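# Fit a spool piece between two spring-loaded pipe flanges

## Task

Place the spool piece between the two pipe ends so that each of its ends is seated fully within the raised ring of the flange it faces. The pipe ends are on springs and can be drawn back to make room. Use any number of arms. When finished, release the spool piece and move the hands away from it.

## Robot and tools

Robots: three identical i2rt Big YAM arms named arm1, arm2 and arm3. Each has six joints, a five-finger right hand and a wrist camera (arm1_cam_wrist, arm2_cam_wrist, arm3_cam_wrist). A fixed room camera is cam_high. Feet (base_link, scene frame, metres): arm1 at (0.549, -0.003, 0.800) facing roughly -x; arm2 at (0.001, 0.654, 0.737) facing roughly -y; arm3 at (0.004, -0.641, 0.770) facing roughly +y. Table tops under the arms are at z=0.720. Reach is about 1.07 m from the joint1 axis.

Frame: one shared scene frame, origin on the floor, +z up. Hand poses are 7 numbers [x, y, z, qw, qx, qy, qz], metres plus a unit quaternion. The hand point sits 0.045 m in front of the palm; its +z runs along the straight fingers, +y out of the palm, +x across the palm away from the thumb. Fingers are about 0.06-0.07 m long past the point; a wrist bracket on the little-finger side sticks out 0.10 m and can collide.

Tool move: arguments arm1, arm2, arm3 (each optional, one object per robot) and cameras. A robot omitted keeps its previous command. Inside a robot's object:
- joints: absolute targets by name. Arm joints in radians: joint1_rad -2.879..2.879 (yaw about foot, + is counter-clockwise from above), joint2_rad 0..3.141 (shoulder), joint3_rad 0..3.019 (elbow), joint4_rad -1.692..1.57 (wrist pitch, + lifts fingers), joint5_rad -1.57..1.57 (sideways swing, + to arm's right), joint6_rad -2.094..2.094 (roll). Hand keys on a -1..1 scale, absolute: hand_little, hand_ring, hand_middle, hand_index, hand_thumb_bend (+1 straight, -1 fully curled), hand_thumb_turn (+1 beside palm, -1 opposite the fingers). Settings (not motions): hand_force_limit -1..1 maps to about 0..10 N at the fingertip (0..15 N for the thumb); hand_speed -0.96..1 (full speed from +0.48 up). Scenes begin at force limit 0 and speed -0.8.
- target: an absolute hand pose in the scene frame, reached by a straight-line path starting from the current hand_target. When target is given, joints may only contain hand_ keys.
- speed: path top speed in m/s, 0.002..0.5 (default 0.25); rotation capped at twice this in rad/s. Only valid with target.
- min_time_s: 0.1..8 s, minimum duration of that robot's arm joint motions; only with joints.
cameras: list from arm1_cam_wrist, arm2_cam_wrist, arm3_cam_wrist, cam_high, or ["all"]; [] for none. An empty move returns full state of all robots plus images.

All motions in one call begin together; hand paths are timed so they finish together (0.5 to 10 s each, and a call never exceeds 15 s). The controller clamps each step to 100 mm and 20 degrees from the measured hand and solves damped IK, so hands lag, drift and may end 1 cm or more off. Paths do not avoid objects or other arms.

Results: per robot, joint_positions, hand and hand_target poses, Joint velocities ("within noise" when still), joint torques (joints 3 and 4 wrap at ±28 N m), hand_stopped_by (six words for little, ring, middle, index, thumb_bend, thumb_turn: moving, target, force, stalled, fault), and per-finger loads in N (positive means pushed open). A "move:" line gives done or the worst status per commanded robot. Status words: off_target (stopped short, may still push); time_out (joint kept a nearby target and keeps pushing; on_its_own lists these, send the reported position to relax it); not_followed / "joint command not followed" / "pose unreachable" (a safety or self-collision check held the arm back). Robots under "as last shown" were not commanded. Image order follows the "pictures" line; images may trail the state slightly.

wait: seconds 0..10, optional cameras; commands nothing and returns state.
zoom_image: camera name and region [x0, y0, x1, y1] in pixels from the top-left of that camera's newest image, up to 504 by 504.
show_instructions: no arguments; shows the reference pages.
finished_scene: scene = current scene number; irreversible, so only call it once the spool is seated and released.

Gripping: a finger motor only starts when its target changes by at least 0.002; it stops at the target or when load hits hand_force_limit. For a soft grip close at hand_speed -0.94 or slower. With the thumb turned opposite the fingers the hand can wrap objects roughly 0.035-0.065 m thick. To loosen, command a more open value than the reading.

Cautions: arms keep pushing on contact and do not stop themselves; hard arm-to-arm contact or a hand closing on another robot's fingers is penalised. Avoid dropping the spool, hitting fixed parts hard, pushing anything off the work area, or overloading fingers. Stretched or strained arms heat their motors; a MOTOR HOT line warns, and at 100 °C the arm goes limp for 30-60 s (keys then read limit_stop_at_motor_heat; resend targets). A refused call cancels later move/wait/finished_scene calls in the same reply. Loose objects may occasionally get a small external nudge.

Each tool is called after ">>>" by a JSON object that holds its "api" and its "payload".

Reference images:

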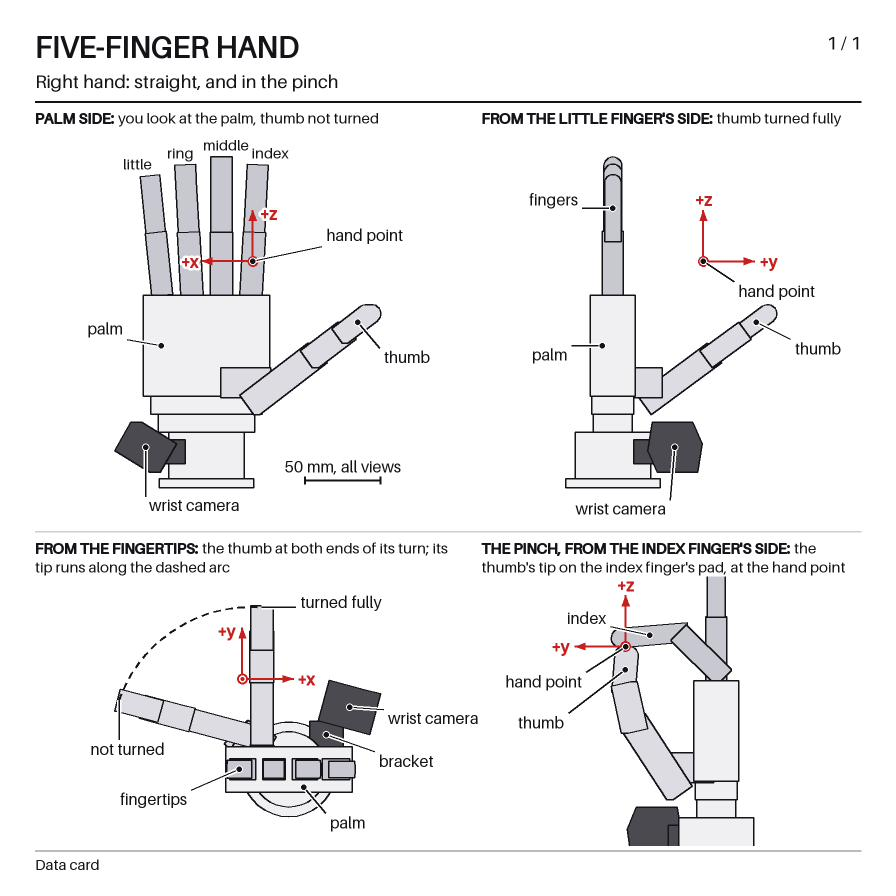

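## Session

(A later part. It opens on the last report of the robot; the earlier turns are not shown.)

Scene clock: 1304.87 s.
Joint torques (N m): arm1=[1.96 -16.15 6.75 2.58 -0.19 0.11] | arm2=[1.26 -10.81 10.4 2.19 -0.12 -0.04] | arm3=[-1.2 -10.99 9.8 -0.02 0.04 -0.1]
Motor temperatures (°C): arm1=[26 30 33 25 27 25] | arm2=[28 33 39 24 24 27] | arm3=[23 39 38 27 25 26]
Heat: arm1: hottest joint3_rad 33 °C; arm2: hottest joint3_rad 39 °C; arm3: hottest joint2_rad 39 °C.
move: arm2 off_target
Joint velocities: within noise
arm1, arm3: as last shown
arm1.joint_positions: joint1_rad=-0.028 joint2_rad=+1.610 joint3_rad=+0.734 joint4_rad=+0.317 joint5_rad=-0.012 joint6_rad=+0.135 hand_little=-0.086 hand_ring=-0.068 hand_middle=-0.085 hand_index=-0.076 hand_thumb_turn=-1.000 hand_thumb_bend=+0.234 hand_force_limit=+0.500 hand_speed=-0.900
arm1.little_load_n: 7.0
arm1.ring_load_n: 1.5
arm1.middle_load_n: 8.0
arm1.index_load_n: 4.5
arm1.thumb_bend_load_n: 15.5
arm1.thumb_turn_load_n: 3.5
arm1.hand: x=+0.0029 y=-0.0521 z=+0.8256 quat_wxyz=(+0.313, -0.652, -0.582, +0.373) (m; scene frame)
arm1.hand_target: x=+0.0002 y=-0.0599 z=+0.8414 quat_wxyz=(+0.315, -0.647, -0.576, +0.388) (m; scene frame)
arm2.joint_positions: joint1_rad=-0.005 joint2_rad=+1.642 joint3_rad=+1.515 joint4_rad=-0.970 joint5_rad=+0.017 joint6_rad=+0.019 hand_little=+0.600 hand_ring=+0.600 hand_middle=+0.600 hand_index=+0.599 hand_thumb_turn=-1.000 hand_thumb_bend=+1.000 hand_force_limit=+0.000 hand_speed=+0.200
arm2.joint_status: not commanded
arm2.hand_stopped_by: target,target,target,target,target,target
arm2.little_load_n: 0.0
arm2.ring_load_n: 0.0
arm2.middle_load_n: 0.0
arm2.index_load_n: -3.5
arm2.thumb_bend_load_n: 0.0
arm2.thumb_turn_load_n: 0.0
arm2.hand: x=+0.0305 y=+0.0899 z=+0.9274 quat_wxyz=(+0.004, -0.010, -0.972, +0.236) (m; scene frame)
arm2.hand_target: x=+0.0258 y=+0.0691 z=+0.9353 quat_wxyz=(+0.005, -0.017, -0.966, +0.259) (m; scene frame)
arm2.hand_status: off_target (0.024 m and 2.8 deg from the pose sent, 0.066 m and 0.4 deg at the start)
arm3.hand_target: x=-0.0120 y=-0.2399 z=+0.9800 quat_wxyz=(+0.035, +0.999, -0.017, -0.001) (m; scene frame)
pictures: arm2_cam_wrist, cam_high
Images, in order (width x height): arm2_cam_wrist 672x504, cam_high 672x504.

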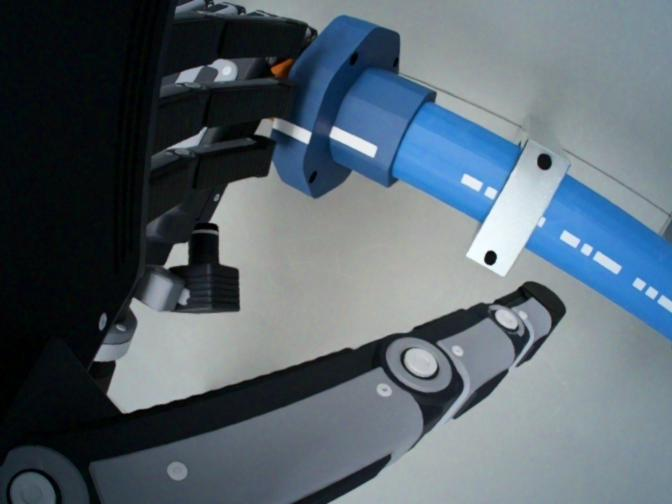

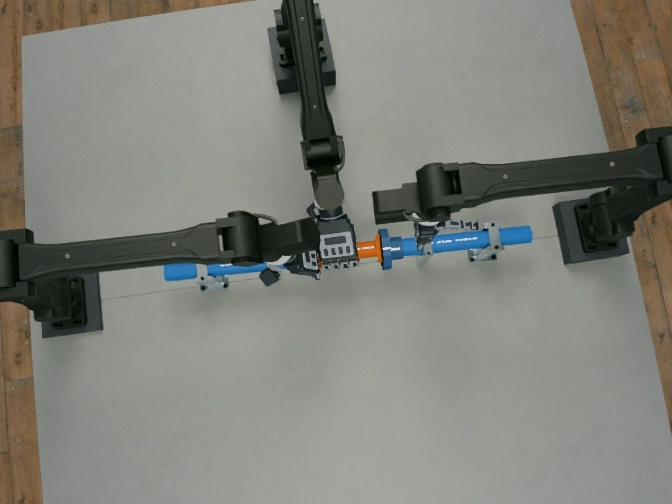

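>>> {"api": "move", "payload": {"arm2": {"target":[0.026,0.120,0.97,0.0045,-0.0168,-0.9658,0.2588],"speed":0.15}}}

>>> {"api": "move", "payload": {"arm1": {"joints":{"hand_speed":-0.5,"hand_little":0.08,"hand_ring":0.08,"hand_middle":0.08,"hand_index":0.08,"hand_thumb_bend":0.32}}}}

>>> {"api": "move", "payload": {"arm1": {"target":[0.0,-0.075,0.8415,0.3153,-0.6466,-0.5759,0.3885],"speed":0.08}, "cameras": ["arm1_cam_wrist","cam_high"]}}

>>> {"api": "zoom_image", "payload": {"camera": "cam_high", "region": [260, 190, 440, 310]}}

Scene clock: 1309.77 s.
Joint torques (N m): arm1=[2.02 -16.15 6.76 2.5 -0.19 0.1] | arm2=[1.26 -12.69 7.82 0.72 -0.12 -0.04] | arm3=[-1.14 -10.75 9.83 -0.08 0.02 -0.1]
Motor temperatures (°C): arm1=[26 30 33 25 27 25] | arm2=[28 33 40 24 24 27] | arm3=[23 39 38 27 25 26]
Heat: arm1: hottest joint3_rad 33 °C; arm2: hottest joint3_rad 40 °C; arm3: hottest joint2_rad 39 °C.
move: arm2 done
Joint velocities: within noise
arm1, arm3: as last shown
arm1.joint_positions: joint1_rad=-0.028 joint2_rad=+1.610 joint3_rad=+0.734 joint4_rad=+0.317 joint5_rad=-0.013 joint6_rad=+0.135 hand_little=-0.086 hand_ring=-0.068 hand_middle=-0.085 hand_index=-0.076 hand_thumb_turn=-1.000 hand_thumb_bend=+0.234 hand_force_limit=+0.500 hand_speed=-0.900
arm1.thumb_bend_load_n: 16.5
arm1.hand: x=+0.0029 y=-0.0522 z=+0.8256 quat_wxyz=(+0.313, -0.652, -0.582, +0.373) (m; scene frame)
arm1.hand_target: x=+0.0002 y=-0.0599 z=+0.8414 quat_wxyz=(+0.315, -0.647, -0.576, +0.389) (m; scene frame)
arm2.joint_positions: joint1_rad=-0.005 joint2_rad=+1.535 joint3_rad=+1.477 joint4_rad=-0.997 joint5_rad=+0.017 joint6_rad=+0.019 hand_little=+0.600 hand_ring=+0.600 hand_middle=+0.600 hand_index=+0.600 hand_thumb_turn=-1.000 hand_thumb_bend=+1.000 hand_force_limit=+0.000 hand_speed=+0.200
arm2.joint_status: not commanded
arm2.hand_stopped_by: target,target,target,target,target,target
arm2.little_load_n: 0.0
arm2.ring_load_n: 0.0
arm2.middle_load_n: 0.0
arm2.index_load_n: 0.0
arm2.thumb_bend_load_n: 0.0
arm2.thumb_turn_load_n: 0.0
arm2.hand: x=+0.0303 y=+0.1169 z=+0.9645 quat_wxyz=(+0.004, -0.010, -0.966, +0.257) (m; scene frame)
arm2.hand_target: x=+0.0261 y=+0.1199 z=+0.9699 quat_wxyz=(+0.005, -0.017, -0.966, +0.259) (m; scene frame)
arm2.hand_status: done (0.008 m and 0.8 deg from the pose sent, 0.052 m and 2.7 deg at the start)
pictures: none

Scene clock: 1310.40 s.
Joint torques (N m): arm1=[1.9 -15.03 7.06 2.54 -0.1 0.05] | arm2=[1.2 -12.22 7.83 0.72 -0.12 -0.04] | arm3=[-1.08 -10.99 9.83 -0.06 0.02 -0.1]
Motor temperatures (°C): arm1=[26 30 33 25 27 25] | arm2=[28 33 40 24 24 27] | arm3=[23 39 37 27 25 26]
Heat: arm1: hottest joint3_rad 33 °C; arm2: hottest joint3_rad 40 °C; arm3: hottest joint2_rad 39 °C.
move: arm1 done
Joint velocities: within noise
arm1.joint_positions: joint1_rad=-0.028 joint2_rad=+1.600 joint3_rad=+0.731 joint4_rad=+0.317 joint5_rad=-0.015 joint6_rad=+0.140 hand_little=+0.080 hand_ring=+0.080 hand_middle=+0.080 hand_index=+0.080 hand_thumb_turn=-1.000 hand_thumb_bend=+0.320 hand_force_limit=+0.500 hand_speed=-0.500
arm1.joint_status: all done
arm1.hand_stopped_by: target,target,target,target,target,target
arm1.little_load_n: 0.0
arm1.ring_load_n: 0.0
arm1.middle_load_n: 0.0
arm1.index_load_n: 0.0
arm1.thumb_bend_load_n: 0.5
arm1.thumb_turn_load_n: 0.0
arm1.hand: x=+0.0033 y=-0.0529 z=+0.8300 quat_wxyz=(+0.313, -0.651, -0.580, +0.377) (m; scene frame)
arm1.hand_target: x=+0.0001 y=-0.0599 z=+0.8416 quat_wxyz=(+0.315, -0.647, -0.576, +0.389) (m; scene frame)
arm1.hand_status: not commanded
arm2, arm3: as last shown
pictures: none

Scene clock: 1311.40 s.
Joint torques (N m): arm1=[2.32 -14.74 7.27 2.55 0.09 0.03] | arm2=[1.2 -12.28 7.83 0.72 -0.12 -0.04] | arm3=[-1.14 -11.05 9.81 -0.06 0.03 -0.09]
Motor temperatures (°C): arm1=[26 30 33 25 27 25] | arm2=[28 33 40 24 24 27] | arm3=[23 39 37 27 25 26]
Heat: arm1: hottest joint3_rad 33 °C; arm2: hottest joint3_rad 40 °C; arm3: hottest joint2_rad 39 °C.
move: arm1 off_target
Joint velocities: within noise
arm1.joint_positions: joint1_rad=+0.003 joint2_rad=+1.600 joint3_rad=+0.731 joint4_rad=+0.317 joint5_rad=+0.013 joint6_rad=+0.159 hand_little=+0.080 hand_ring=+0.080 hand_middle=+0.080 hand_index=+0.080 hand_thumb_turn=-1.000 hand_thumb_bend=+0.320 hand_force_limit=+0.500 hand_speed=-0.500
arm1.joint_status: not commanded
arm1.hand_stopped_by: target,target,target,target,target,target
arm1.little_load_n: 0.0
arm1.ring_load_n: 0.0
arm1.middle_load_n: 0.0
arm1.index_load_n: 0.0
arm1.thumb_bend_load_n: 0.0
arm1.thumb_turn_load_n: 0.0
arm1.hand: x=+0.0036 y=-0.0655 z=+0.8301 quat_wxyz=(+0.313, -0.652, -0.578, +0.377) (m; scene frame)
arm1.hand_target: x=+0.0000 y=-0.0748 z=+0.8416 quat_wxyz=(+0.315, -0.647, -0.576, +0.389) (m; scene frame)
arm1.hand_status: off_target (0.015 m and 1.6 deg from the pose sent, 0.025 m and 1.6 deg at the start)
arm2, arm3: as last shown
pictures: arm1_cam_wrist, cam_high
Images, in order (width x height): arm1_cam_wrist 672x504, cam_high 672x504.

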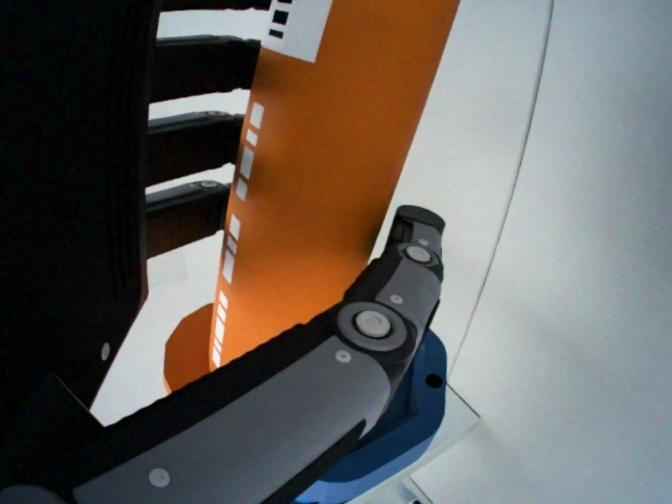

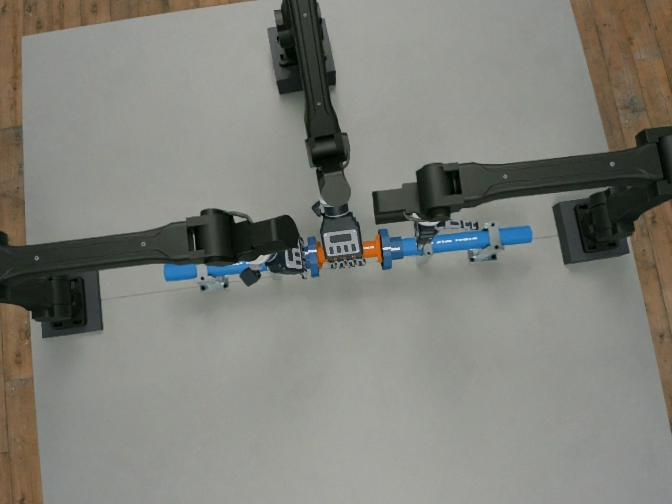

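Scaled by 2.800.

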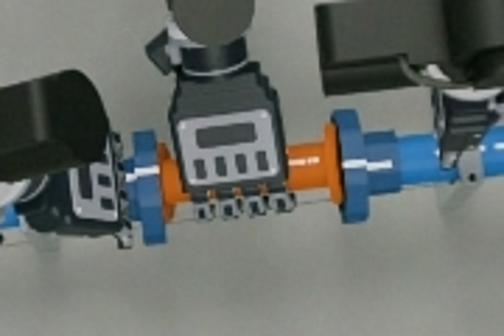

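>>> {"api": "move", "payload": {"arm1": {"target":[0.0,-0.083,0.8385,0.3153,-0.6466,-0.5759,0.3885],"speed":0.08}}}

>>> {"api": "move", "payload": {"arm1": {"joints":{"hand_speed":-0.9,"hand_little":-0.95,"hand_ring":-0.95,"hand_middle":-0.95,"hand_index":-0.95,"hand_thumb_bend":-0.95}}, "cameras": ["arm1_cam_wrist","cam_high"]}}

Scene clock: 1315.37 s.
Joint torques (N m): arm1=[2.49 -14.04 7.2 2.88 0.1 0.04] | arm2=[1.26 -12.22 7.82 0.72 -0.12 -0.03] | arm3=[-1.2 -10.99 9.85 -0.02 0.02 -0.1]
Motor temperatures (°C): arm1=[26 30 33 25 27 25] | arm2=[28 32 40 24 24 27] | arm3=[23 38 37 27 25 26]
Heat: arm1: hottest joint3_rad 33 °C; arm2: hottest joint3_rad 40 °C; arm3: hottest joint2_rad 38 °C.
move: arm1 off_target
Joint velocities: within noise
arm1.joint_positions: joint1_rad=+0.022 joint2_rad=+1.600 joint3_rad=+0.731 joint4_rad=+0.317 joint5_rad=+0.030 joint6_rad=+0.169 hand_little=+0.080 hand_ring=+0.080 hand_middle=+0.080 hand_index=+0.080 hand_thumb_turn=-1.000 hand_thumb_bend=+0.320 hand_force_limit=+0.500 hand_speed=-0.500
arm1.joint_status: not commanded
arm1.hand_stopped_by: target,target,target,target,target,target
arm1.little_load_n: 0.0
arm1.ring_load_n: 0.0
arm1.middle_load_n: 0.0
arm1.index_load_n: 0.0
arm1.thumb_bend_load_n: 0.0
arm1.thumb_turn_load_n: 0.0
arm1.hand: x=+0.0040 y=-0.0732 z=+0.8301 quat_wxyz=(+0.313, -0.652, -0.578, +0.377) (m; scene frame)
arm1.hand_target: x=+0.0001 y=-0.0828 z=+0.8386 quat_wxyz=(+0.315, -0.647, -0.576, +0.389) (m; scene frame)
arm1.hand_status: off_target (0.013 m and 1.6 deg from the pose sent, 0.020 m and 1.6 deg at the start)
arm2, arm3: as last shown
arm2.little_load_n: 0.5
pictures: none

Scene clock: 1320.70 s.
Joint torques (N m): arm1=[2.32 -15.33 6.95 2.1 0.01 0.01] | arm2=[1.26 -12.28 7.82 0.72 -0.12 -0.04] | arm3=[-0.85 -10.81 9.8 -0.03 0.02 -0.1]
Motor temperatures (°C): arm1=[26 30 33 25 27 25] | arm2=[28 32 40 24 24 27] | arm3=[23 38 37 27 25 26]
Heat: arm1: hottest joint3_rad 33 °C; arm2: hottest joint3_rad 40 °C; arm3: hottest joint2_rad 38 °C.
move: arm1 off_target
Joint velocities: within noise
arm1.joint_positions: joint1_rad=+0.023 joint2_rad=+1.612 joint3_rad=+0.733 joint4_rad=+0.336 joint5_rad=+0.032 joint6_rad=+0.171 hand_little=-0.113 hand_ring=-0.094 hand_middle=-0.112 hand_index=-0.121 hand_thumb_turn=-1.000 hand_thumb_bend=+0.254 hand_force_limit=+0.500 hand_speed=-0.900
arm1.joint_status: hand_little off_target (ended at -0.113, target -0.950); hand_ring off_target (ended at -0.094, target -0.950); hand_middle off_target (ended at -0.112, target -0.950); hand_index off_target (ended at -0.121, target -0.950); hand_thumb_bend off_target (ended at +0.254, target -0.950); the others done
arm1.hand_stopped_by: force,force,force,force,force,target
arm1.little_load_n: 7.0
arm1.ring_load_n: 0.5
arm1.middle_load_n: 5.5
arm1.index_load_n: 9.0
arm1.thumb_bend_load_n: 16.0
arm1.thumb_turn_load_n: 2.5
arm1.hand: x=+0.0005 y=-0.0735 z=+0.8284 quat_wxyz=(+0.316, -0.651, -0.576, +0.379) (m; scene frame)
arm1.hand_target: x=+0.0002 y=-0.0831 z=+0.8385 quat_wxyz=(+0.315, -0.647, -0.576, +0.389) (m; scene frame)
arm1.hand_status: not commanded
arm2, arm3: as last shown
arm2.little_load_n: 0.0
pictures: arm1_cam_wrist, cam_high
Images, in order (width x height): arm1_cam_wrist 672x504, cam_high 672x504.

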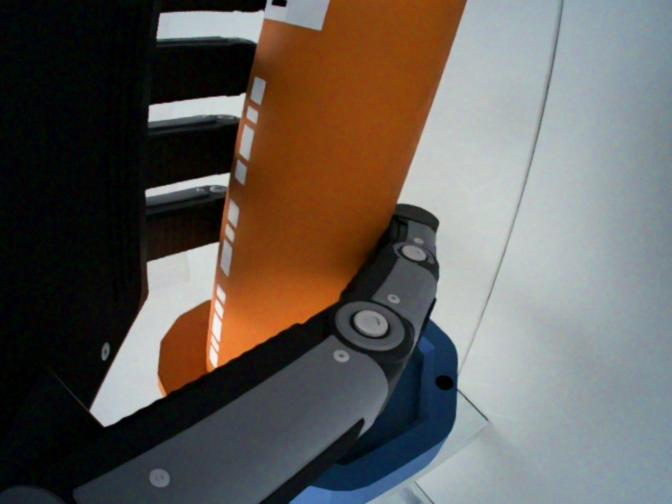

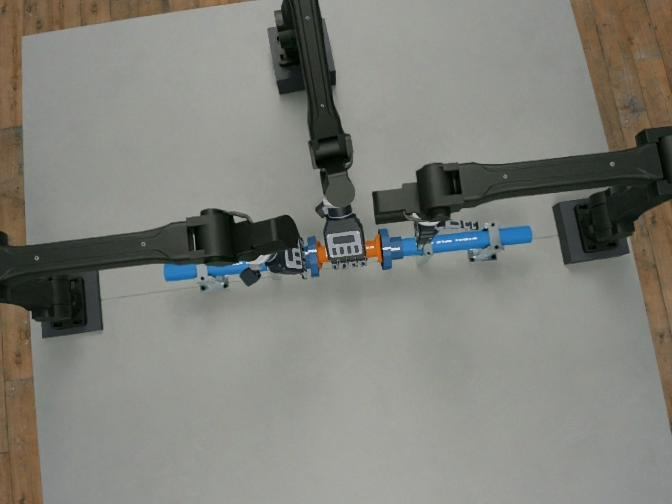

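>>> {"api": "move", "payload": {"arm2": {"target":[0.026,0.064,0.925,0.0045,-0.0168,-0.9658,0.2588],"speed":0.12}, "cameras": ["arm2_cam_wrist","cam_high"]}}

>>> {"api": "zoom_image", "payload": {"camera": "cam_high", "region": [260, 190, 440, 310]}}

Scene clock: 1324.40 s.
Joint torques (N m): arm1=[2.49 -15.27 6.99 2.09 0 0.03] | arm2=[1.26 -10.11 11.19 1.39 -0.12 -0.04] | arm3=[-0.97 -10.87 9.76 -0.09 0.04 -0.1]
Motor temperatures (°C): arm1=[26 30 33 25 27 25] | arm2=[28 32 41 24 24 27] | arm3=[23 38 36 27 25 26]
Heat: arm1: hottest joint3_rad 33 °C; arm2: hottest joint3_rad 41 °C; arm3: hottest joint2_rad 38 °C.
move: arm2 off_target
Joint velocities: within noise
arm1, arm3: as last shown
arm1.joint_positions: joint1_rad=+0.023 joint2_rad=+1.612 joint3_rad=+0.733 joint4_rad=+0.336 joint5_rad=+0.032 joint6_rad=+0.171 hand_little=-0.113 hand_ring=-0.095 hand_middle=-0.112 hand_index=-0.121 hand_thumb_turn=-1.000 hand_thumb_bend=+0.254 hand_force_limit=+0.500 hand_speed=-0.900
arm1.middle_load_n: 5.0
arm1.index_load_n: 8.5
arm1.thumb_bend_load_n: 15.5
arm1.thumb_turn_load_n: 2.0
arm1.hand: x=+0.0005 y=-0.0735 z=+0.8284 quat_wxyz=(+0.316, -0.652, -0.576, +0.379) (m; scene frame)
arm1.hand_target: x=+0.0002 y=-0.0830 z=+0.8384 quat_wxyz=(+0.315, -0.647, -0.576, +0.388) (m; scene frame)
arm2.joint_positions: joint1_rad=-0.006 joint2_rad=+1.646 joint3_rad=+1.494 joint4_rad=-0.927 joint5_rad=+0.017 joint6_rad=+0.019 hand_little=+0.600 hand_ring=+0.600 hand_middle=+0.600 hand_index=+0.600 hand_thumb_turn=-1.000 hand_thumb_bend=+1.000 hand_force_limit=+0.000 hand_speed=+0.200
arm2.joint_status: not commanded
arm2.hand_stopped_by: target,target,target,target,target,target
arm2.little_load_n: 0.0
arm2.ring_load_n: 0.0
arm2.middle_load_n: -1.0
arm2.index_load_n: 0.0
arm2.thumb_bend_load_n: 0.0
arm2.thumb_turn_load_n: 0.0
arm2.hand: x=+0.0303 y=+0.0847 z=+0.9190 quat_wxyz=(+0.004, -0.011, -0.969, +0.246) (m; scene frame)
arm2.hand_target: x=+0.0258 y=+0.0649 z=+0.9250 quat_wxyz=(+0.005, -0.017, -0.966, +0.259) (m; scene frame)
arm2.hand_status: off_target (0.022 m and 1.7 deg from the pose sent, 0.066 m and 0.8 deg at the start)
arm3.thumb_bend_load_n: -0.5
pictures: arm2_cam_wrist, cam_high
Images, in order (width x height): arm2_cam_wrist 672x504, cam_high 672x504.

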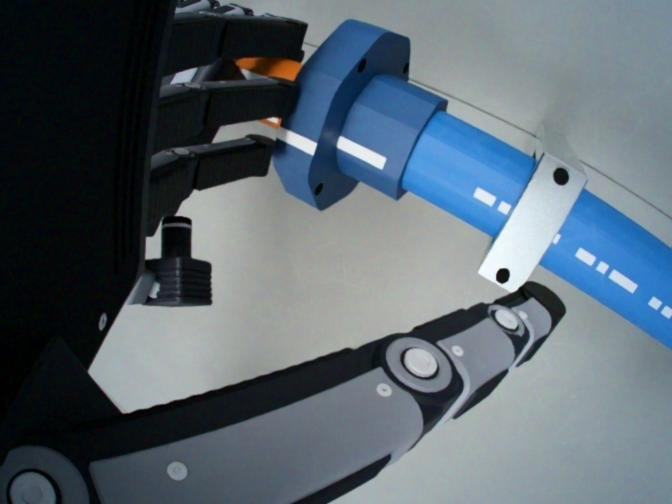

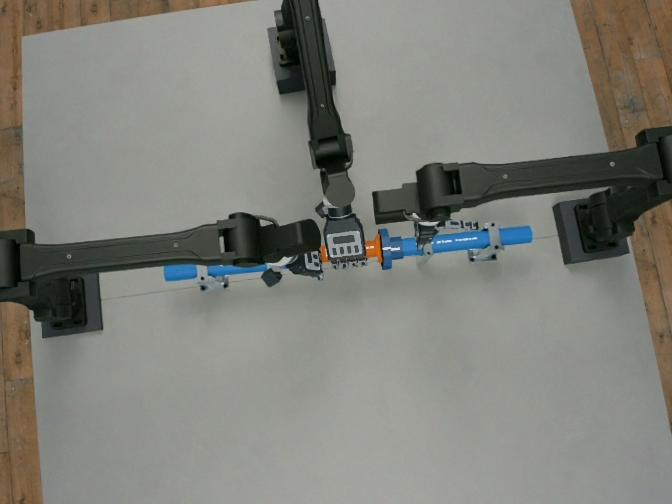

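Scaled by 2.800.

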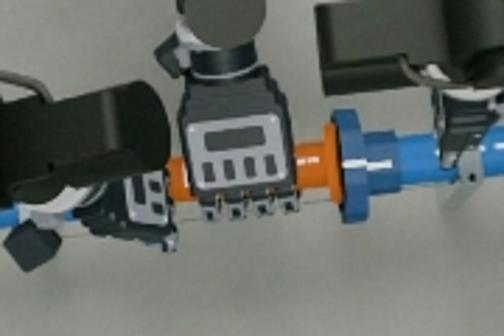

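>>> {"api": "move", "payload": {"arm2": {"target":[0.026,0.074,0.902,0.0045,-0.0168,-0.9658,0.2588],"speed":0.06}, "cameras": ["arm2_cam_wrist","cam_high"]}}

>>> {"api": "zoom_image", "payload": {"camera": "arm2_cam_wrist", "region": [140, 0, 420, 240]}}

Scene clock: 1336.57 s.
Joint torques (N m): arm1=[2.26 -15.38 6.97 2.11 0.01 0.02] | arm2=[1.26 -11.93 7.72 1.61 -0.12 -0.04] | arm3=[-0.73 -11.05 9.8 -0.06 0.03 -0.11]
Motor temperatures (°C): arm1=[26 30 33 25 27 25] | arm2=[28 32 43 24 24 27] | arm3=[23 38 36 27 25 26]
Heat: arm1: hottest joint3_rad 33 °C; arm2: hottest joint3_rad 43 °C; arm3: hottest joint2_rad 38 °C.
move: arm2 done
Joint velocities: within noise
arm1: as last shown
arm1.middle_load_n: 5.5
arm1.index_load_n: 9.0
arm1.thumb_bend_load_n: 15.0
arm1.thumb_turn_load_n: 2.5
arm2.joint_positions: joint1_rad=-0.006 joint2_rad=+1.653 joint3_rad=+1.465 joint4_rad=-0.867 joint5_rad=+0.017 joint6_rad=+0.019 hand_little=+0.600 hand_ring=+0.600 hand_middle=+0.600 hand_index=+0.600 hand_thumb_turn=-1.000 hand_thumb_bend=+1.000 hand_force_limit=+0.000 hand_speed=+0.200
arm2.joint_status: not commanded
arm2.hand_stopped_by: target,target,target,target,target,target
arm2.little_load_n: 0.0
arm2.ring_load_n: 0.0
arm2.middle_load_n: 0.0
arm2.index_load_n: 0.0
arm2.thumb_bend_load_n: 0.0
arm2.thumb_turn_load_n: 0.0
arm2.hand: x=+0.0303 y=+0.0782 z=+0.9067 quat_wxyz=(+0.004, -0.011, -0.966, +0.257) (m; scene frame)
arm2.hand_target: x=+0.0259 y=+0.0740 z=+0.9022 quat_wxyz=(+0.005, -0.017, -0.966, +0.259) (m; scene frame)
arm2.hand_status: done (0.008 m and 0.7 deg from the pose sent, 0.021 m and 1.7 deg at the start)
arm3.joint_positions: joint1_rad=-0.036 joint2_rad=+1.595 joint3_rad=+1.499 joint4_rad=-1.539 joint5_rad=-0.001 joint6_rad=+0.007 hand_little=-1.000 hand_ring=+1.000 hand_middle=-0.990 hand_index=+1.000 hand_thumb_turn=-1.000 hand_thumb_bend=+1.000 hand_force_limit=+0.600 hand_speed=+0.000
arm3.joint_status: not commanded
arm3.hand_stopped_by: target,target,target,target,target,target
arm3.little_load_n: 0.0
arm3.ring_load_n: 0.0
arm3.middle_load_n: 0.0
arm3.index_load_n: 0.0
arm3.thumb_bend_load_n: 0.0
arm3.thumb_turn_load_n: 0.0
arm3.hand: x=-0.0134 y=-0.2378 z=+0.9777 quat_wxyz=(+0.032, +0.999, -0.021, -0.001) (m; scene frame)
arm3.hand_target: x=-0.0120 y=-0.2399 z=+0.9800 quat_wxyz=(+0.035, +0.999, -0.017, -0.001) (m; scene frame)
arm3.hand_status: not commanded
pictures: arm2_cam_wrist, cam_high
Images, in order (width x height): arm2_cam_wrist 672x504, cam_high 672x504.

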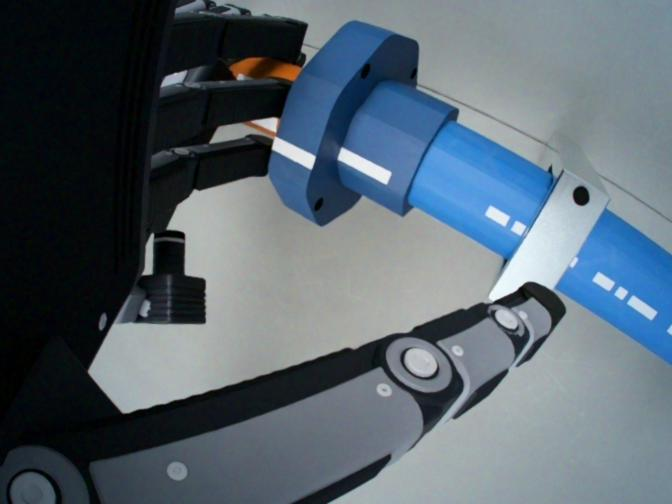

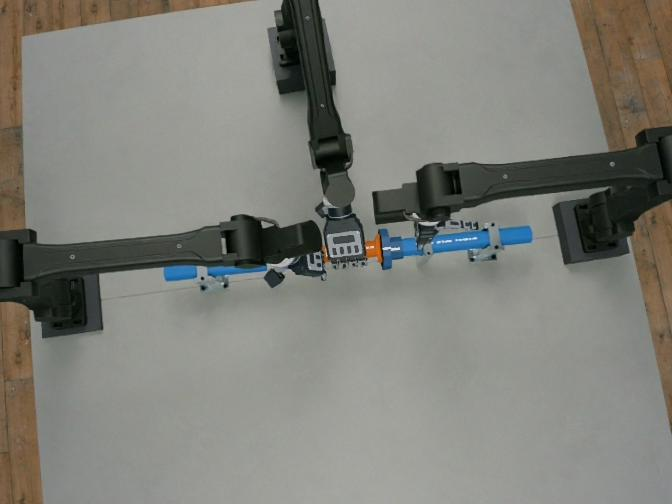

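Scaled by 1.800 from the camera's 672x504 image, which has a finer 960x720 frame.

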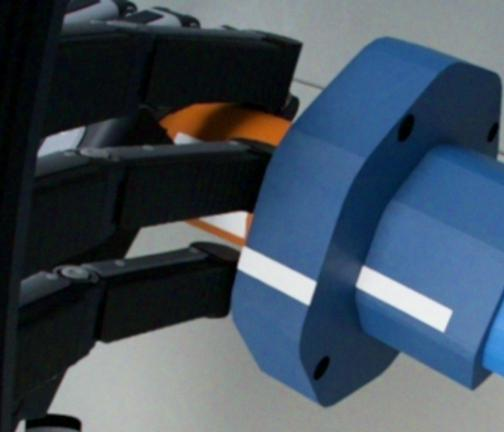

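>>> {"api": "move", "payload": {"arm2": {"target":[0.026,0.080,0.891,0.0045,-0.0168,-0.9658,0.2588],"speed":0.06}}}

>>> {"api": "move", "payload": {"arm2": {"target":[0.026,0.108,0.900,0.0045,-0.0168,-0.9658,0.2588],"speed":0.06}, "cameras": ["arm2_cam_wrist","arm1_cam_wrist","cam_high"]}}

>>> {"api": "zoom_image", "payload": {"camera": "cam_high", "region": [260, 190, 440, 310]}}

Scene clock: 1340.93 s.
Joint torques (N m): arm1=[2.37 -15.27 6.95 2.17 0 0.01] | arm2=[1.26 -12.63 7.28 1.22 -0.12 -0.04] | arm3=[-0.85 -10.93 9.8 -0.02 0.02 -0.1]
Motor temperatures (°C): arm1=[26 30 33 25 27 25] | arm2=[28 32 43 24 24 27] | arm3=[23 37 36 27 25 26]
Heat: arm1: hottest joint3_rad 33 °C; arm2: hottest joint3_rad 43 °C; arm3: hottest joint2_rad 37 °C.
move: arm2 done
Joint velocities: within noise
arm1, arm3: as last shown
arm1.middle_load_n: 5.0
arm1.index_load_n: 8.5
arm2.joint_positions: joint1_rad=-0.006 joint2_rad=+1.653 joint3_rad=+1.431 joint4_rad=-0.827 joint5_rad=+0.017 joint6_rad=+0.019 hand_little=+0.600 hand_ring=+0.600 hand_middle=+0.600 hand_index=+0.600 hand_thumb_turn=-1.000 hand_thumb_bend=+1.000 hand_force_limit=+0.000 hand_speed=+0.200
arm2.joint_status: not commanded
arm2.hand_stopped_by: target,target,target,target,target,target
arm2.little_load_n: 0.0
arm2.ring_load_n: 0.0
arm2.middle_load_n: 0.0
arm2.index_load_n: 1.0
arm2.thumb_bend_load_n: 0.0
arm2.thumb_turn_load_n: 0.0
arm2.hand: x=+0.0304 y=+0.0794 z=+0.8943 quat_wxyz=(+0.004, -0.011, -0.966, +0.260) (m; scene frame)
arm2.hand_target: x=+0.0259 y=+0.0800 z=+0.8911 quat_wxyz=(+0.005, -0.017, -0.966, +0.259) (m; scene frame)
arm2.hand_status: done (0.006 m and 0.7 deg from the pose sent, 0.016 m and 0.7 deg at the start)
arm3.thumb_bend_load_n: -0.5
pictures: none

Scene clock: 1341.97 s.
Joint torques (N m): arm1=[2.49 -15.38 6.95 2.09 -0.25 0.04] | arm2=[1.26 -16.26 5.94 -0.72 -0.14 -0.15] | arm3=[-0.91 -10.58 9.77 -0.09 0.03 -0.11]
Motor temperatures (°C): arm1=[26 30 33 25 27 25] | arm2=[28 32 42 24 24 27] | arm3=[23 37 36 27 25 26]
Heat: arm1: hottest joint3_rad 33 °C; arm2: hottest joint3_rad 42 °C; arm3: hottest joint2_rad 37 °C.
move: arm2 off_target
Joint velocities: within noise
arm1, arm3: as last shown
arm1.joint_positions: joint1_rad=+0.023 joint2_rad=+1.612 joint3_rad=+0.733 joint4_rad=+0.336 joint5_rad=+0.039 joint6_rad=+0.168 hand_little=-0.113 hand_ring=-0.094 hand_middle=-0.112 hand_index=-0.121 hand_thumb_turn=-1.000 hand_thumb_bend=+0.254 hand_force_limit=+0.500 hand_speed=-0.900
arm1.little_load_n: 9.0
arm1.ring_load_n: 1.0
arm1.middle_load_n: 4.0
arm1.index_load_n: 5.5
arm1.thumb_bend_load_n: 14.0
arm1.thumb_turn_load_n: 1.5
arm1.hand: x=+0.0003 y=-0.0720 z=+0.8282 quat_wxyz=(+0.319, -0.652, -0.576, +0.377) (m; scene frame)
arm2.joint_positions: joint1_rad=-0.006 joint2_rad=+1.627 joint3_rad=+1.381 joint4_rad=-0.785 joint5_rad=+0.017 joint6_rad=+0.032 hand_little=+0.600 hand_ring=+0.600 hand_middle=+0.600 hand_index=+0.601 hand_thumb_turn=-1.000 hand_thumb_bend=+1.000 hand_force_limit=+0.000 hand_speed=+0.200
arm2.joint_status: not commanded
arm2.hand_stopped_by: target,target,target,target,target,target
arm2.little_load_n: 0.0
arm2.ring_load_n: 1.0
arm2.middle_load_n: 2.0
arm2.index_load_n: 6.5
arm2.thumb_bend_load_n: 0.0
arm2.thumb_turn_load_n: 0.0
arm2.hand: x=+0.0311 y=+0.0860 z=+0.8893 quat_wxyz=(+0.002, -0.017, -0.963, +0.268) (m; scene frame)
arm2.hand_target: x=+0.0263 y=+0.1069 z=+0.8991 quat_wxyz=(+0.004, -0.017, -0.966, +0.259) (m; scene frame)
arm2.hand_status: off_target (0.025 m and 1.2 deg from the pose sent, 0.030 m and 0.7 deg at the start)
arm3.thumb_bend_load_n: 0.0
pictures: arm1_cam_wrist, arm2_cam_wrist, cam_high
Images, in order (width x height): arm1_cam_wrist 672x504, arm2_cam_wrist 672x504, cam_high 672x504.

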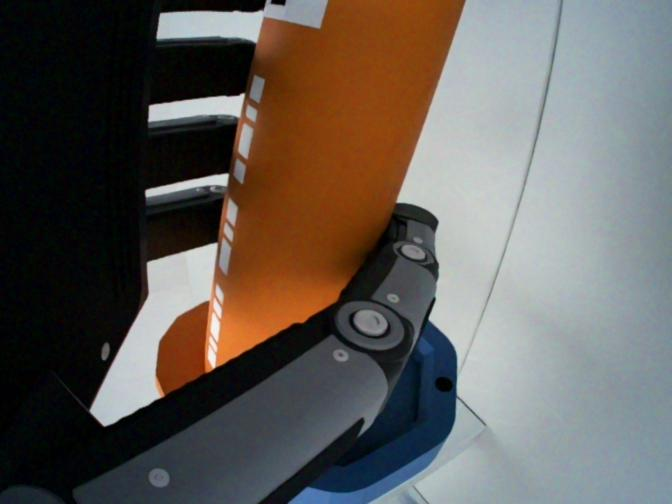

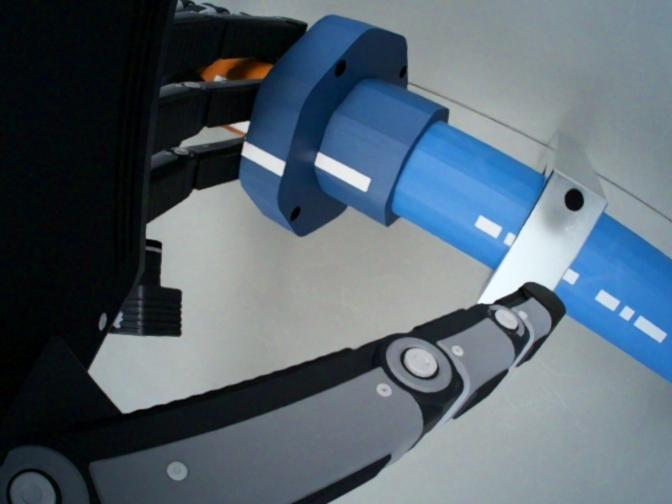

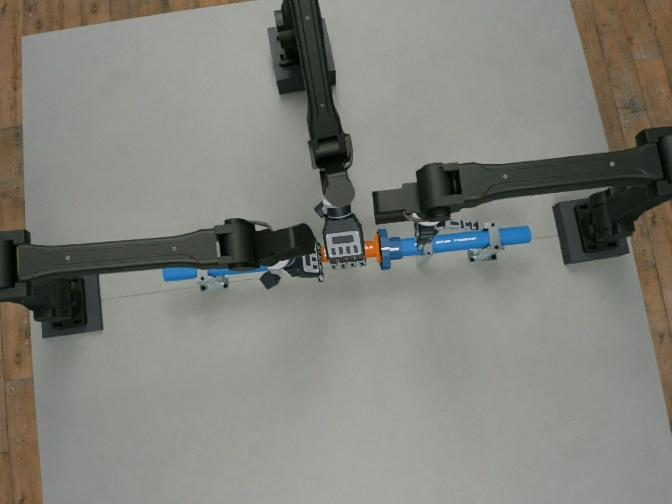

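Scaled by 2.800.

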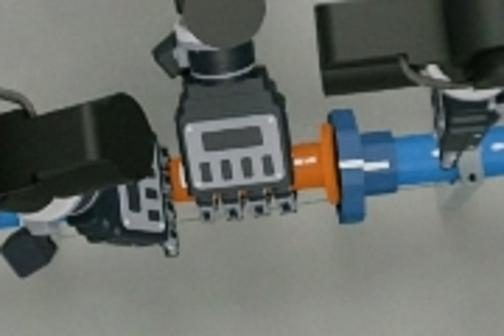

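>>> {"api": "move", "payload": {"arm2": {"target":[0.026,0.140,0.918,0.0045,-0.0168,-0.9658,0.2588],"speed":0.08}, "arm1": {"target":[0.0,-0.115,0.8385,0.3153,-0.6466,-0.5759,0.3885],"speed":0.08}, "cameras": ["arm2_cam_wrist","arm1_cam_wrist","cam_high"]}}

>>> {"api": "zoom_image", "payload": {"camera": "cam_high", "region": [260, 190, 440, 310]}}

Scene clock: 1345.83 s.
Joint torques (N m): arm1=[6.24 -14.8 7.56 1.92 -0.5 0.6] | arm2=[1.32 -20.19 4.94 -3.12 -0.25 -0.21] | arm3=[-1.08 -10.99 9.8 -0.08 0.03 -0.1]
Motor temperatures (°C): arm1=[26 30 33 25 27 25] | arm2=[28 33 42 24 24 27] | arm3=[23 37 36 27 25 26]
Heat: arm1: hottest joint3_rad 33 °C; arm2: hottest joint3_rad 42 °C; arm3: hottest joint2_rad 37 °C.
move: arm1 off_target; arm2 off_target
Joint velocities: within noise
arm1.joint_positions: joint1_rad=+0.044 joint2_rad=+1.612 joint3_rad=+0.733 joint4_rad=+0.336 joint5_rad=+0.107 joint6_rad=+0.155 hand_little=-0.112 hand_ring=-0.094 hand_middle=-0.113 hand_index=-0.122 hand_thumb_turn=-1.000 hand_thumb_bend=+0.254 hand_force_limit=+0.500 hand_speed=-0.900
arm1.joint_status: not commanded
arm1.hand_stopped_by: force,force,force,force,force,target
arm1.little_load_n: 16.0
arm1.ring_load_n: 1.0
arm1.middle_load_n: 0.0
arm1.index_load_n: 0.0
arm1.thumb_bend_load_n: 6.5
arm1.thumb_turn_load_n: 0.0
arm1.hand: x=-0.0005 y=-0.0699 z=+0.8268 quat_wxyz=(+0.340, -0.652, -0.574, +0.360) (m; scene frame)
arm1.hand_target: x=+0.0015 y=-0.1134 z=+0.8382 quat_wxyz=(+0.315, -0.646, -0.577, +0.388) (m; scene frame)
arm1.hand_status: off_target (0.047 m and 4.4 deg from the pose sent, 0.044 m and 1.5 deg at the start)
arm2.joint_positions: joint1_rad=-0.006 joint2_rad=+1.599 joint3_rad=+1.343 joint4_rad=-0.754 joint5_rad=+0.020 joint6_rad=+0.039 hand_little=+0.600 hand_ring=+0.600 hand_middle=+0.601 hand_index=+0.601 hand_thumb_turn=-1.000 hand_thumb_bend=+1.000 hand_force_limit=+0.000 hand_speed=+0.200
arm2.joint_status: not commanded
arm2.hand_stopped_by: target,target,target,target,target,target
arm2.little_load_n: 0.0
arm2.ring_load_n: 4.5
arm2.middle_load_n: 7.0
arm2.index_load_n: 9.0
arm2.thumb_bend_load_n: 0.0
arm2.thumb_turn_load_n: 0.0
arm2.hand: x=+0.0309 y=+0.0919 z=+0.8899 quat_wxyz=(+0.003, -0.021, -0.960, +0.278) (m; scene frame)
arm2.hand_target: x=+0.0268 y=+0.1352 z=+0.9137 quat_wxyz=(+0.004, -0.017, -0.966, +0.259) (m; scene frame)
arm2.hand_status: off_target (0.056 m and 2.4 deg from the pose sent, 0.061 m and 1.2 deg at the start)
arm3: as last shown
arm3.thumb_bend_load_n: -0.5
pictures: arm1_cam_wrist, arm2_cam_wrist, cam_high
Images, in order (width x height): arm1_cam_wrist 672x504, arm2_cam_wrist 672x504, cam_high 672x504.

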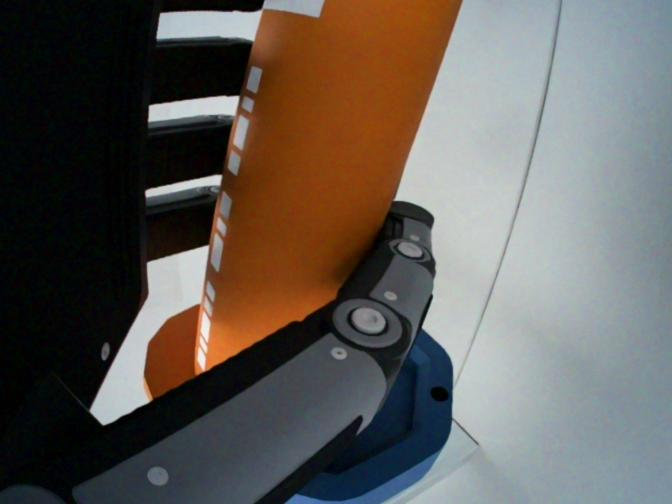

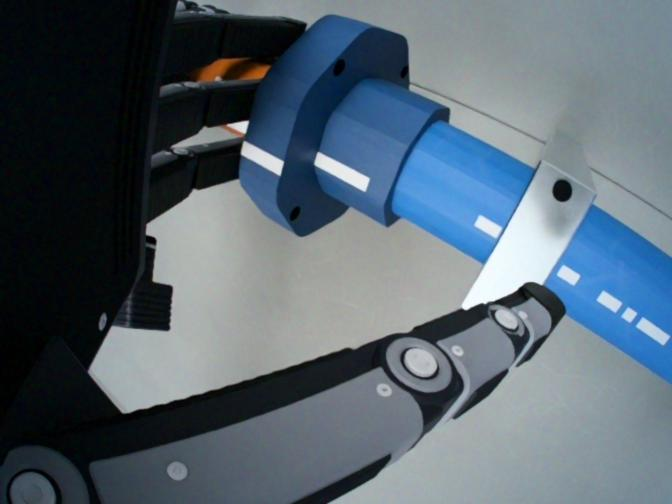

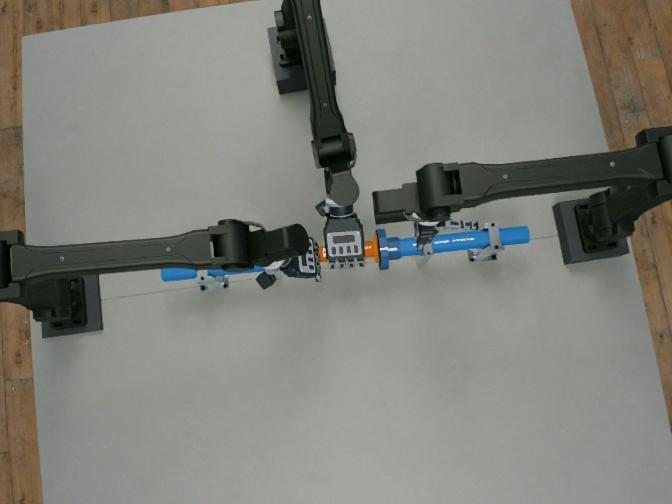

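Scaled by 2.800.

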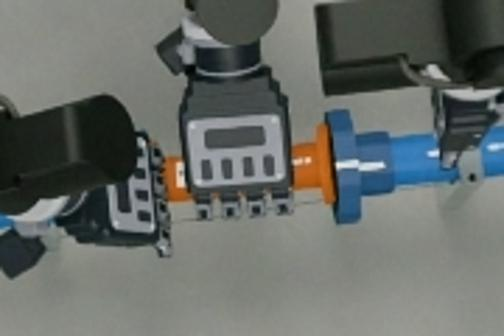

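>>> {"api": "move", "payload": {"arm1": {"target":[0.0,-0.155,0.8385,0.3153,-0.6466,-0.5759,0.3885],"speed":0.08}, "cameras": ["arm2_cam_wrist","arm1_cam_wrist","cam_high"]}}

>>> {"api": "zoom_image", "payload": {"camera": "cam_high", "region": [260, 190, 440, 310]}}

Scene clock: 1351.43 s.
Joint torques (N m): arm1=[8 -14.39 8.31 1.46 -0.84 0.54] | arm2=[1.32 -19.9 5.01 -3.15 -0.27 -0.23] | arm3=[-0.91 -10.81 9.8 -0.01 0.03 -0.1]
Motor temperatures (°C): arm1=[26 30 34 25 27 25] | arm2=[28 34 41 24 24 27] | arm3=[23 37 36 27 25 26]
Heat: arm1: hottest joint3_rad 34 °C; arm2: hottest joint3_rad 41 °C; arm3: hottest joint2_rad 37 °C.
move: arm1 off_target
Joint velocities: within noise
arm1.joint_positions: joint1_rad=+0.108 joint2_rad=+1.617 joint3_rad=+0.743 joint4_rad=+0.334 joint5_rad=+0.196 joint6_rad=+0.208 hand_little=-0.112 hand_ring=-0.095 hand_middle=-0.113 hand_index=-0.122 hand_thumb_turn=-1.000 hand_thumb_bend=+0.251 hand_force_limit=+0.500 hand_speed=-0.900
arm1.joint_status: not commanded
arm1.hand_stopped_by: force,force,force,force,force,target
arm1.little_load_n: 13.0
arm1.ring_load_n: 0.0
arm1.middle_load_n: 0.0
arm1.index_load_n: 0.0
arm1.thumb_bend_load_n: 2.0
arm1.thumb_turn_load_n: -0.5
arm1.hand: x=-0.0034 y=-0.0910 z=+0.8293 quat_wxyz=(+0.350, -0.662, -0.559, +0.356) (m; scene frame)
arm1.hand_target: x=+0.0032 y=-0.1519 z=+0.8385 quat_wxyz=(+0.315, -0.647, -0.577, +0.388) (m; scene frame)
arm1.hand_status: off_target (0.065 m and 6.0 deg from the pose sent, 0.086 m and 4.4 deg at the start)
arm2, arm3: as last shown
arm2.joint_positions: joint1_rad=-0.006 joint2_rad=+1.596 joint3_rad=+1.341 joint4_rad=-0.754 joint5_rad=+0.020 joint6_rad=+0.042 hand_little=+0.600 hand_ring=+0.600 hand_middle=+0.601 hand_index=+0.601 hand_thumb_turn=-1.000 hand_thumb_bend=+1.000 hand_force_limit=+0.000 hand_speed=+0.200
arm2.middle_load_n: 8.5
arm2.index_load_n: 8.5
arm2.hand: x=+0.0310 y=+0.0922 z=+0.8911 quat_wxyz=(+0.002, -0.023, -0.960, +0.280) (m; scene frame)
arm2.hand_target: x=+0.0268 y=+0.1351 z=+0.9136 quat_wxyz=(+0.004, -0.017, -0.966, +0.259) (m; scene frame)
arm3.thumb_bend_load_n: 0.0
pictures: arm1_cam_wrist, arm2_cam_wrist, cam_high
Images, in order (width x height): arm1_cam_wrist 672x504, arm2_cam_wrist 672x504, cam_high 672x504.

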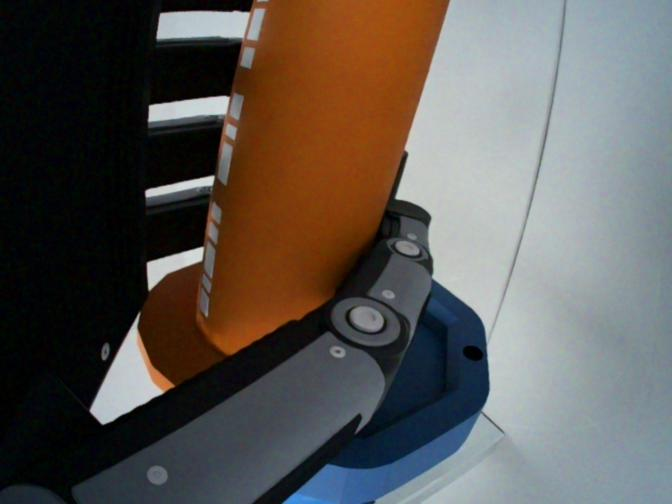

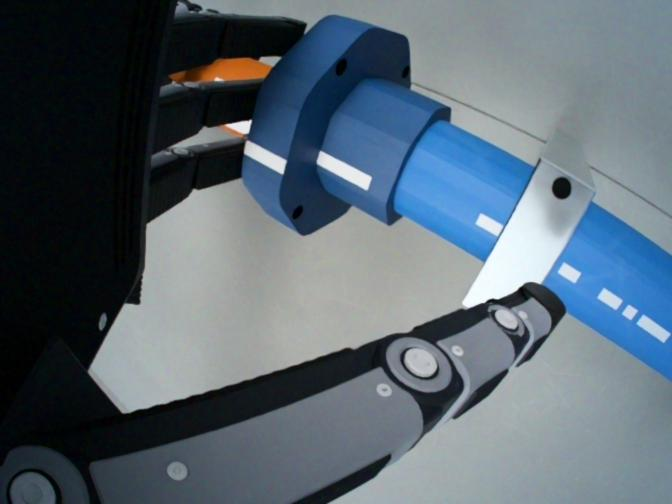

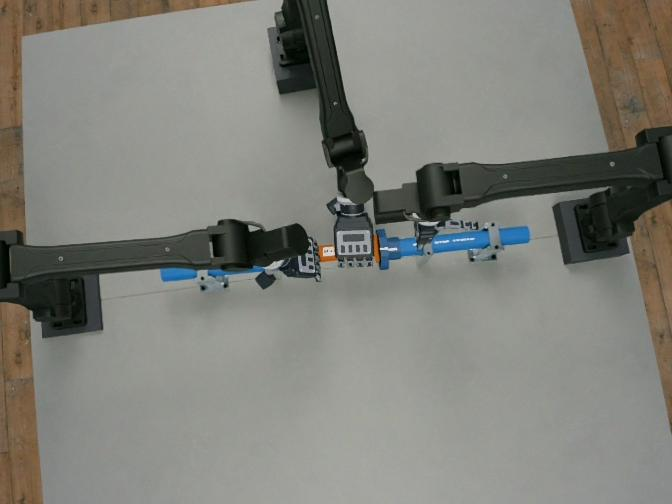

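Scaled by 2.800.

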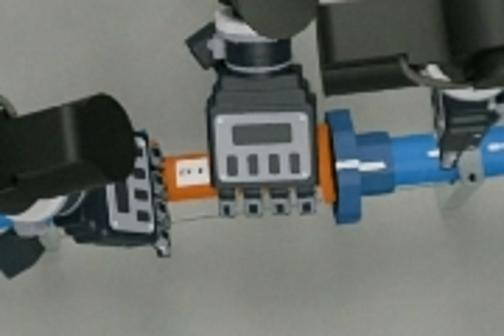

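>>> {"api": "move", "payload": {"arm1": {"target":[0.003,-0.125,0.805,0.3344,-0.6349,-0.5889,0.3675],"speed":0.06}, "cameras": ["arm1_cam_wrist","cam_high"]}}

>>> {"api": "zoom_image", "payload": {"camera": "arm1_cam_wrist", "region": [80, 180, 500, 504]}}

Scene clock: 1359.17 s.
Joint torques (N m): arm1=[5.13 -11.75 6 3.08 -0.94 -0.17] | arm2=[1.32 -19.72 5.05 -3.14 -0.29 -0.23] | arm3=[-1.08 -10.87 9.8 -0.06 0.03 -0.11]
Motor temperatures (°C): arm1=[26 30 34 25 27 25] | arm2=[28 34 40 24 24 27] | arm3=[23 37 36 27 25 26]
Heat: arm1: hottest joint3_rad 34 °C; arm2: hottest joint3_rad 40 °C; arm3: hottest joint2_rad 37 °C.
move: arm1 off_target
Joint velocities: within noise
arm1.joint_positions: joint1_rad=+0.108 joint2_rad=+1.650 joint3_rad=+0.734 joint4_rad=+0.386 joint5_rad=+0.193 joint6_rad=+0.191 hand_little=-0.113 hand_ring=-0.095 hand_middle=-0.113 hand_index=-0.122 hand_thumb_turn=-1.000 hand_thumb_bend=+0.250 hand_force_limit=+0.500 hand_speed=-0.900
arm1.joint_status: not commanded
arm1.hand_stopped_by: force,force,force,force,force,target
arm1.little_load_n: 0.0
arm1.ring_load_n: 0.0
arm1.middle_load_n: 0.0
arm1.index_load_n: 0.0
arm1.thumb_bend_load_n: 0.0
arm1.thumb_turn_load_n: 0.0
arm1.hand: x=-0.0051 y=-0.0910 z=+0.8183 quat_wxyz=(+0.355, -0.655, -0.563, +0.358) (m; scene frame)
arm1.hand_target: x=+0.0046 y=-0.1236 z=+0.8056 quat_wxyz=(+0.335, -0.636, -0.590, +0.368) (m; scene frame)
arm1.hand_status: off_target (0.037 m and 4.5 deg from the pose sent, 0.042 m and 5.1 deg at the start)
arm2, arm3: as last shown
arm2.joint_positions: joint1_rad=-0.006 joint2_rad=+1.594 joint3_rad=+1.341 joint4_rad=-0.754 joint5_rad=+0.021 joint6_rad=+0.042 hand_little=+0.600 hand_ring=+0.600 hand_middle=+0.601 hand_index=+0.601 hand_thumb_turn=-1.000 hand_thumb_bend=+1.000 hand_force_limit=+0.000 hand_speed=+0.200
arm2.little_load_n: -0.5
arm2.hand: x=+0.0309 y=+0.0924 z=+0.8920 quat_wxyz=(+0.002, -0.023, -0.960, +0.280) (m; scene frame)
arm2.hand_target: x=+0.0268 y=+0.1351 z=+0.9137 quat_wxyz=(+0.004, -0.017, -0.966, +0.259) (m; scene frame)
arm3.little_load_n: 0.5
arm3.thumb_bend_load_n: -0.5
pictures: arm1_cam_wrist, cam_high
Images, in order (width x height): arm1_cam_wrist 672x504, cam_high 672x504.

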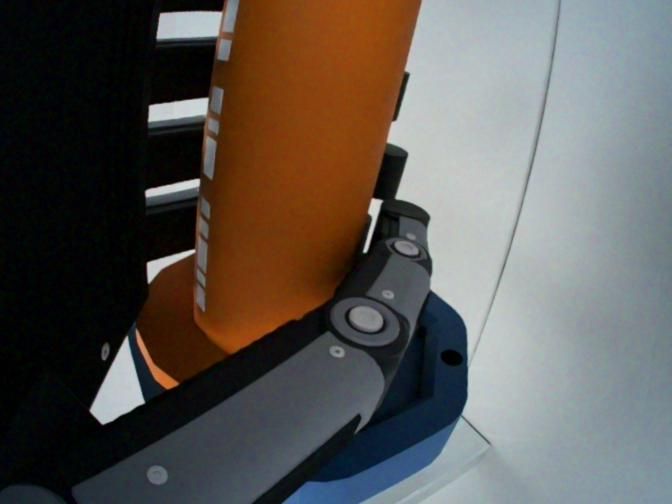

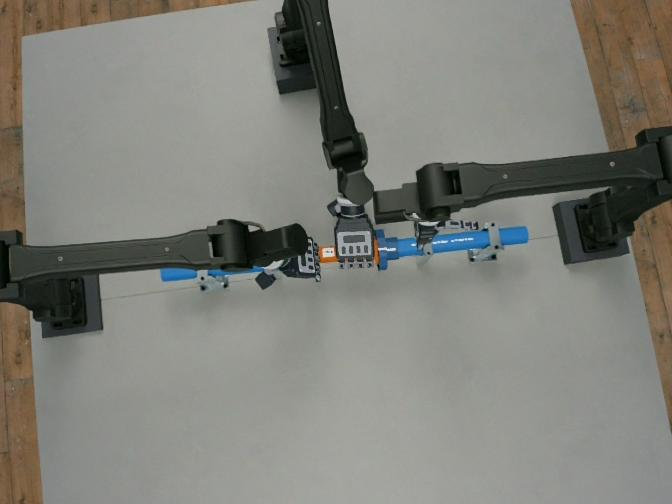

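Scaled by 1.200 from the camera's 672x504 image, which has a finer 960x720 frame.

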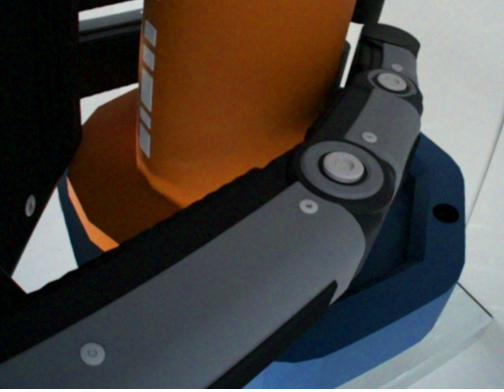

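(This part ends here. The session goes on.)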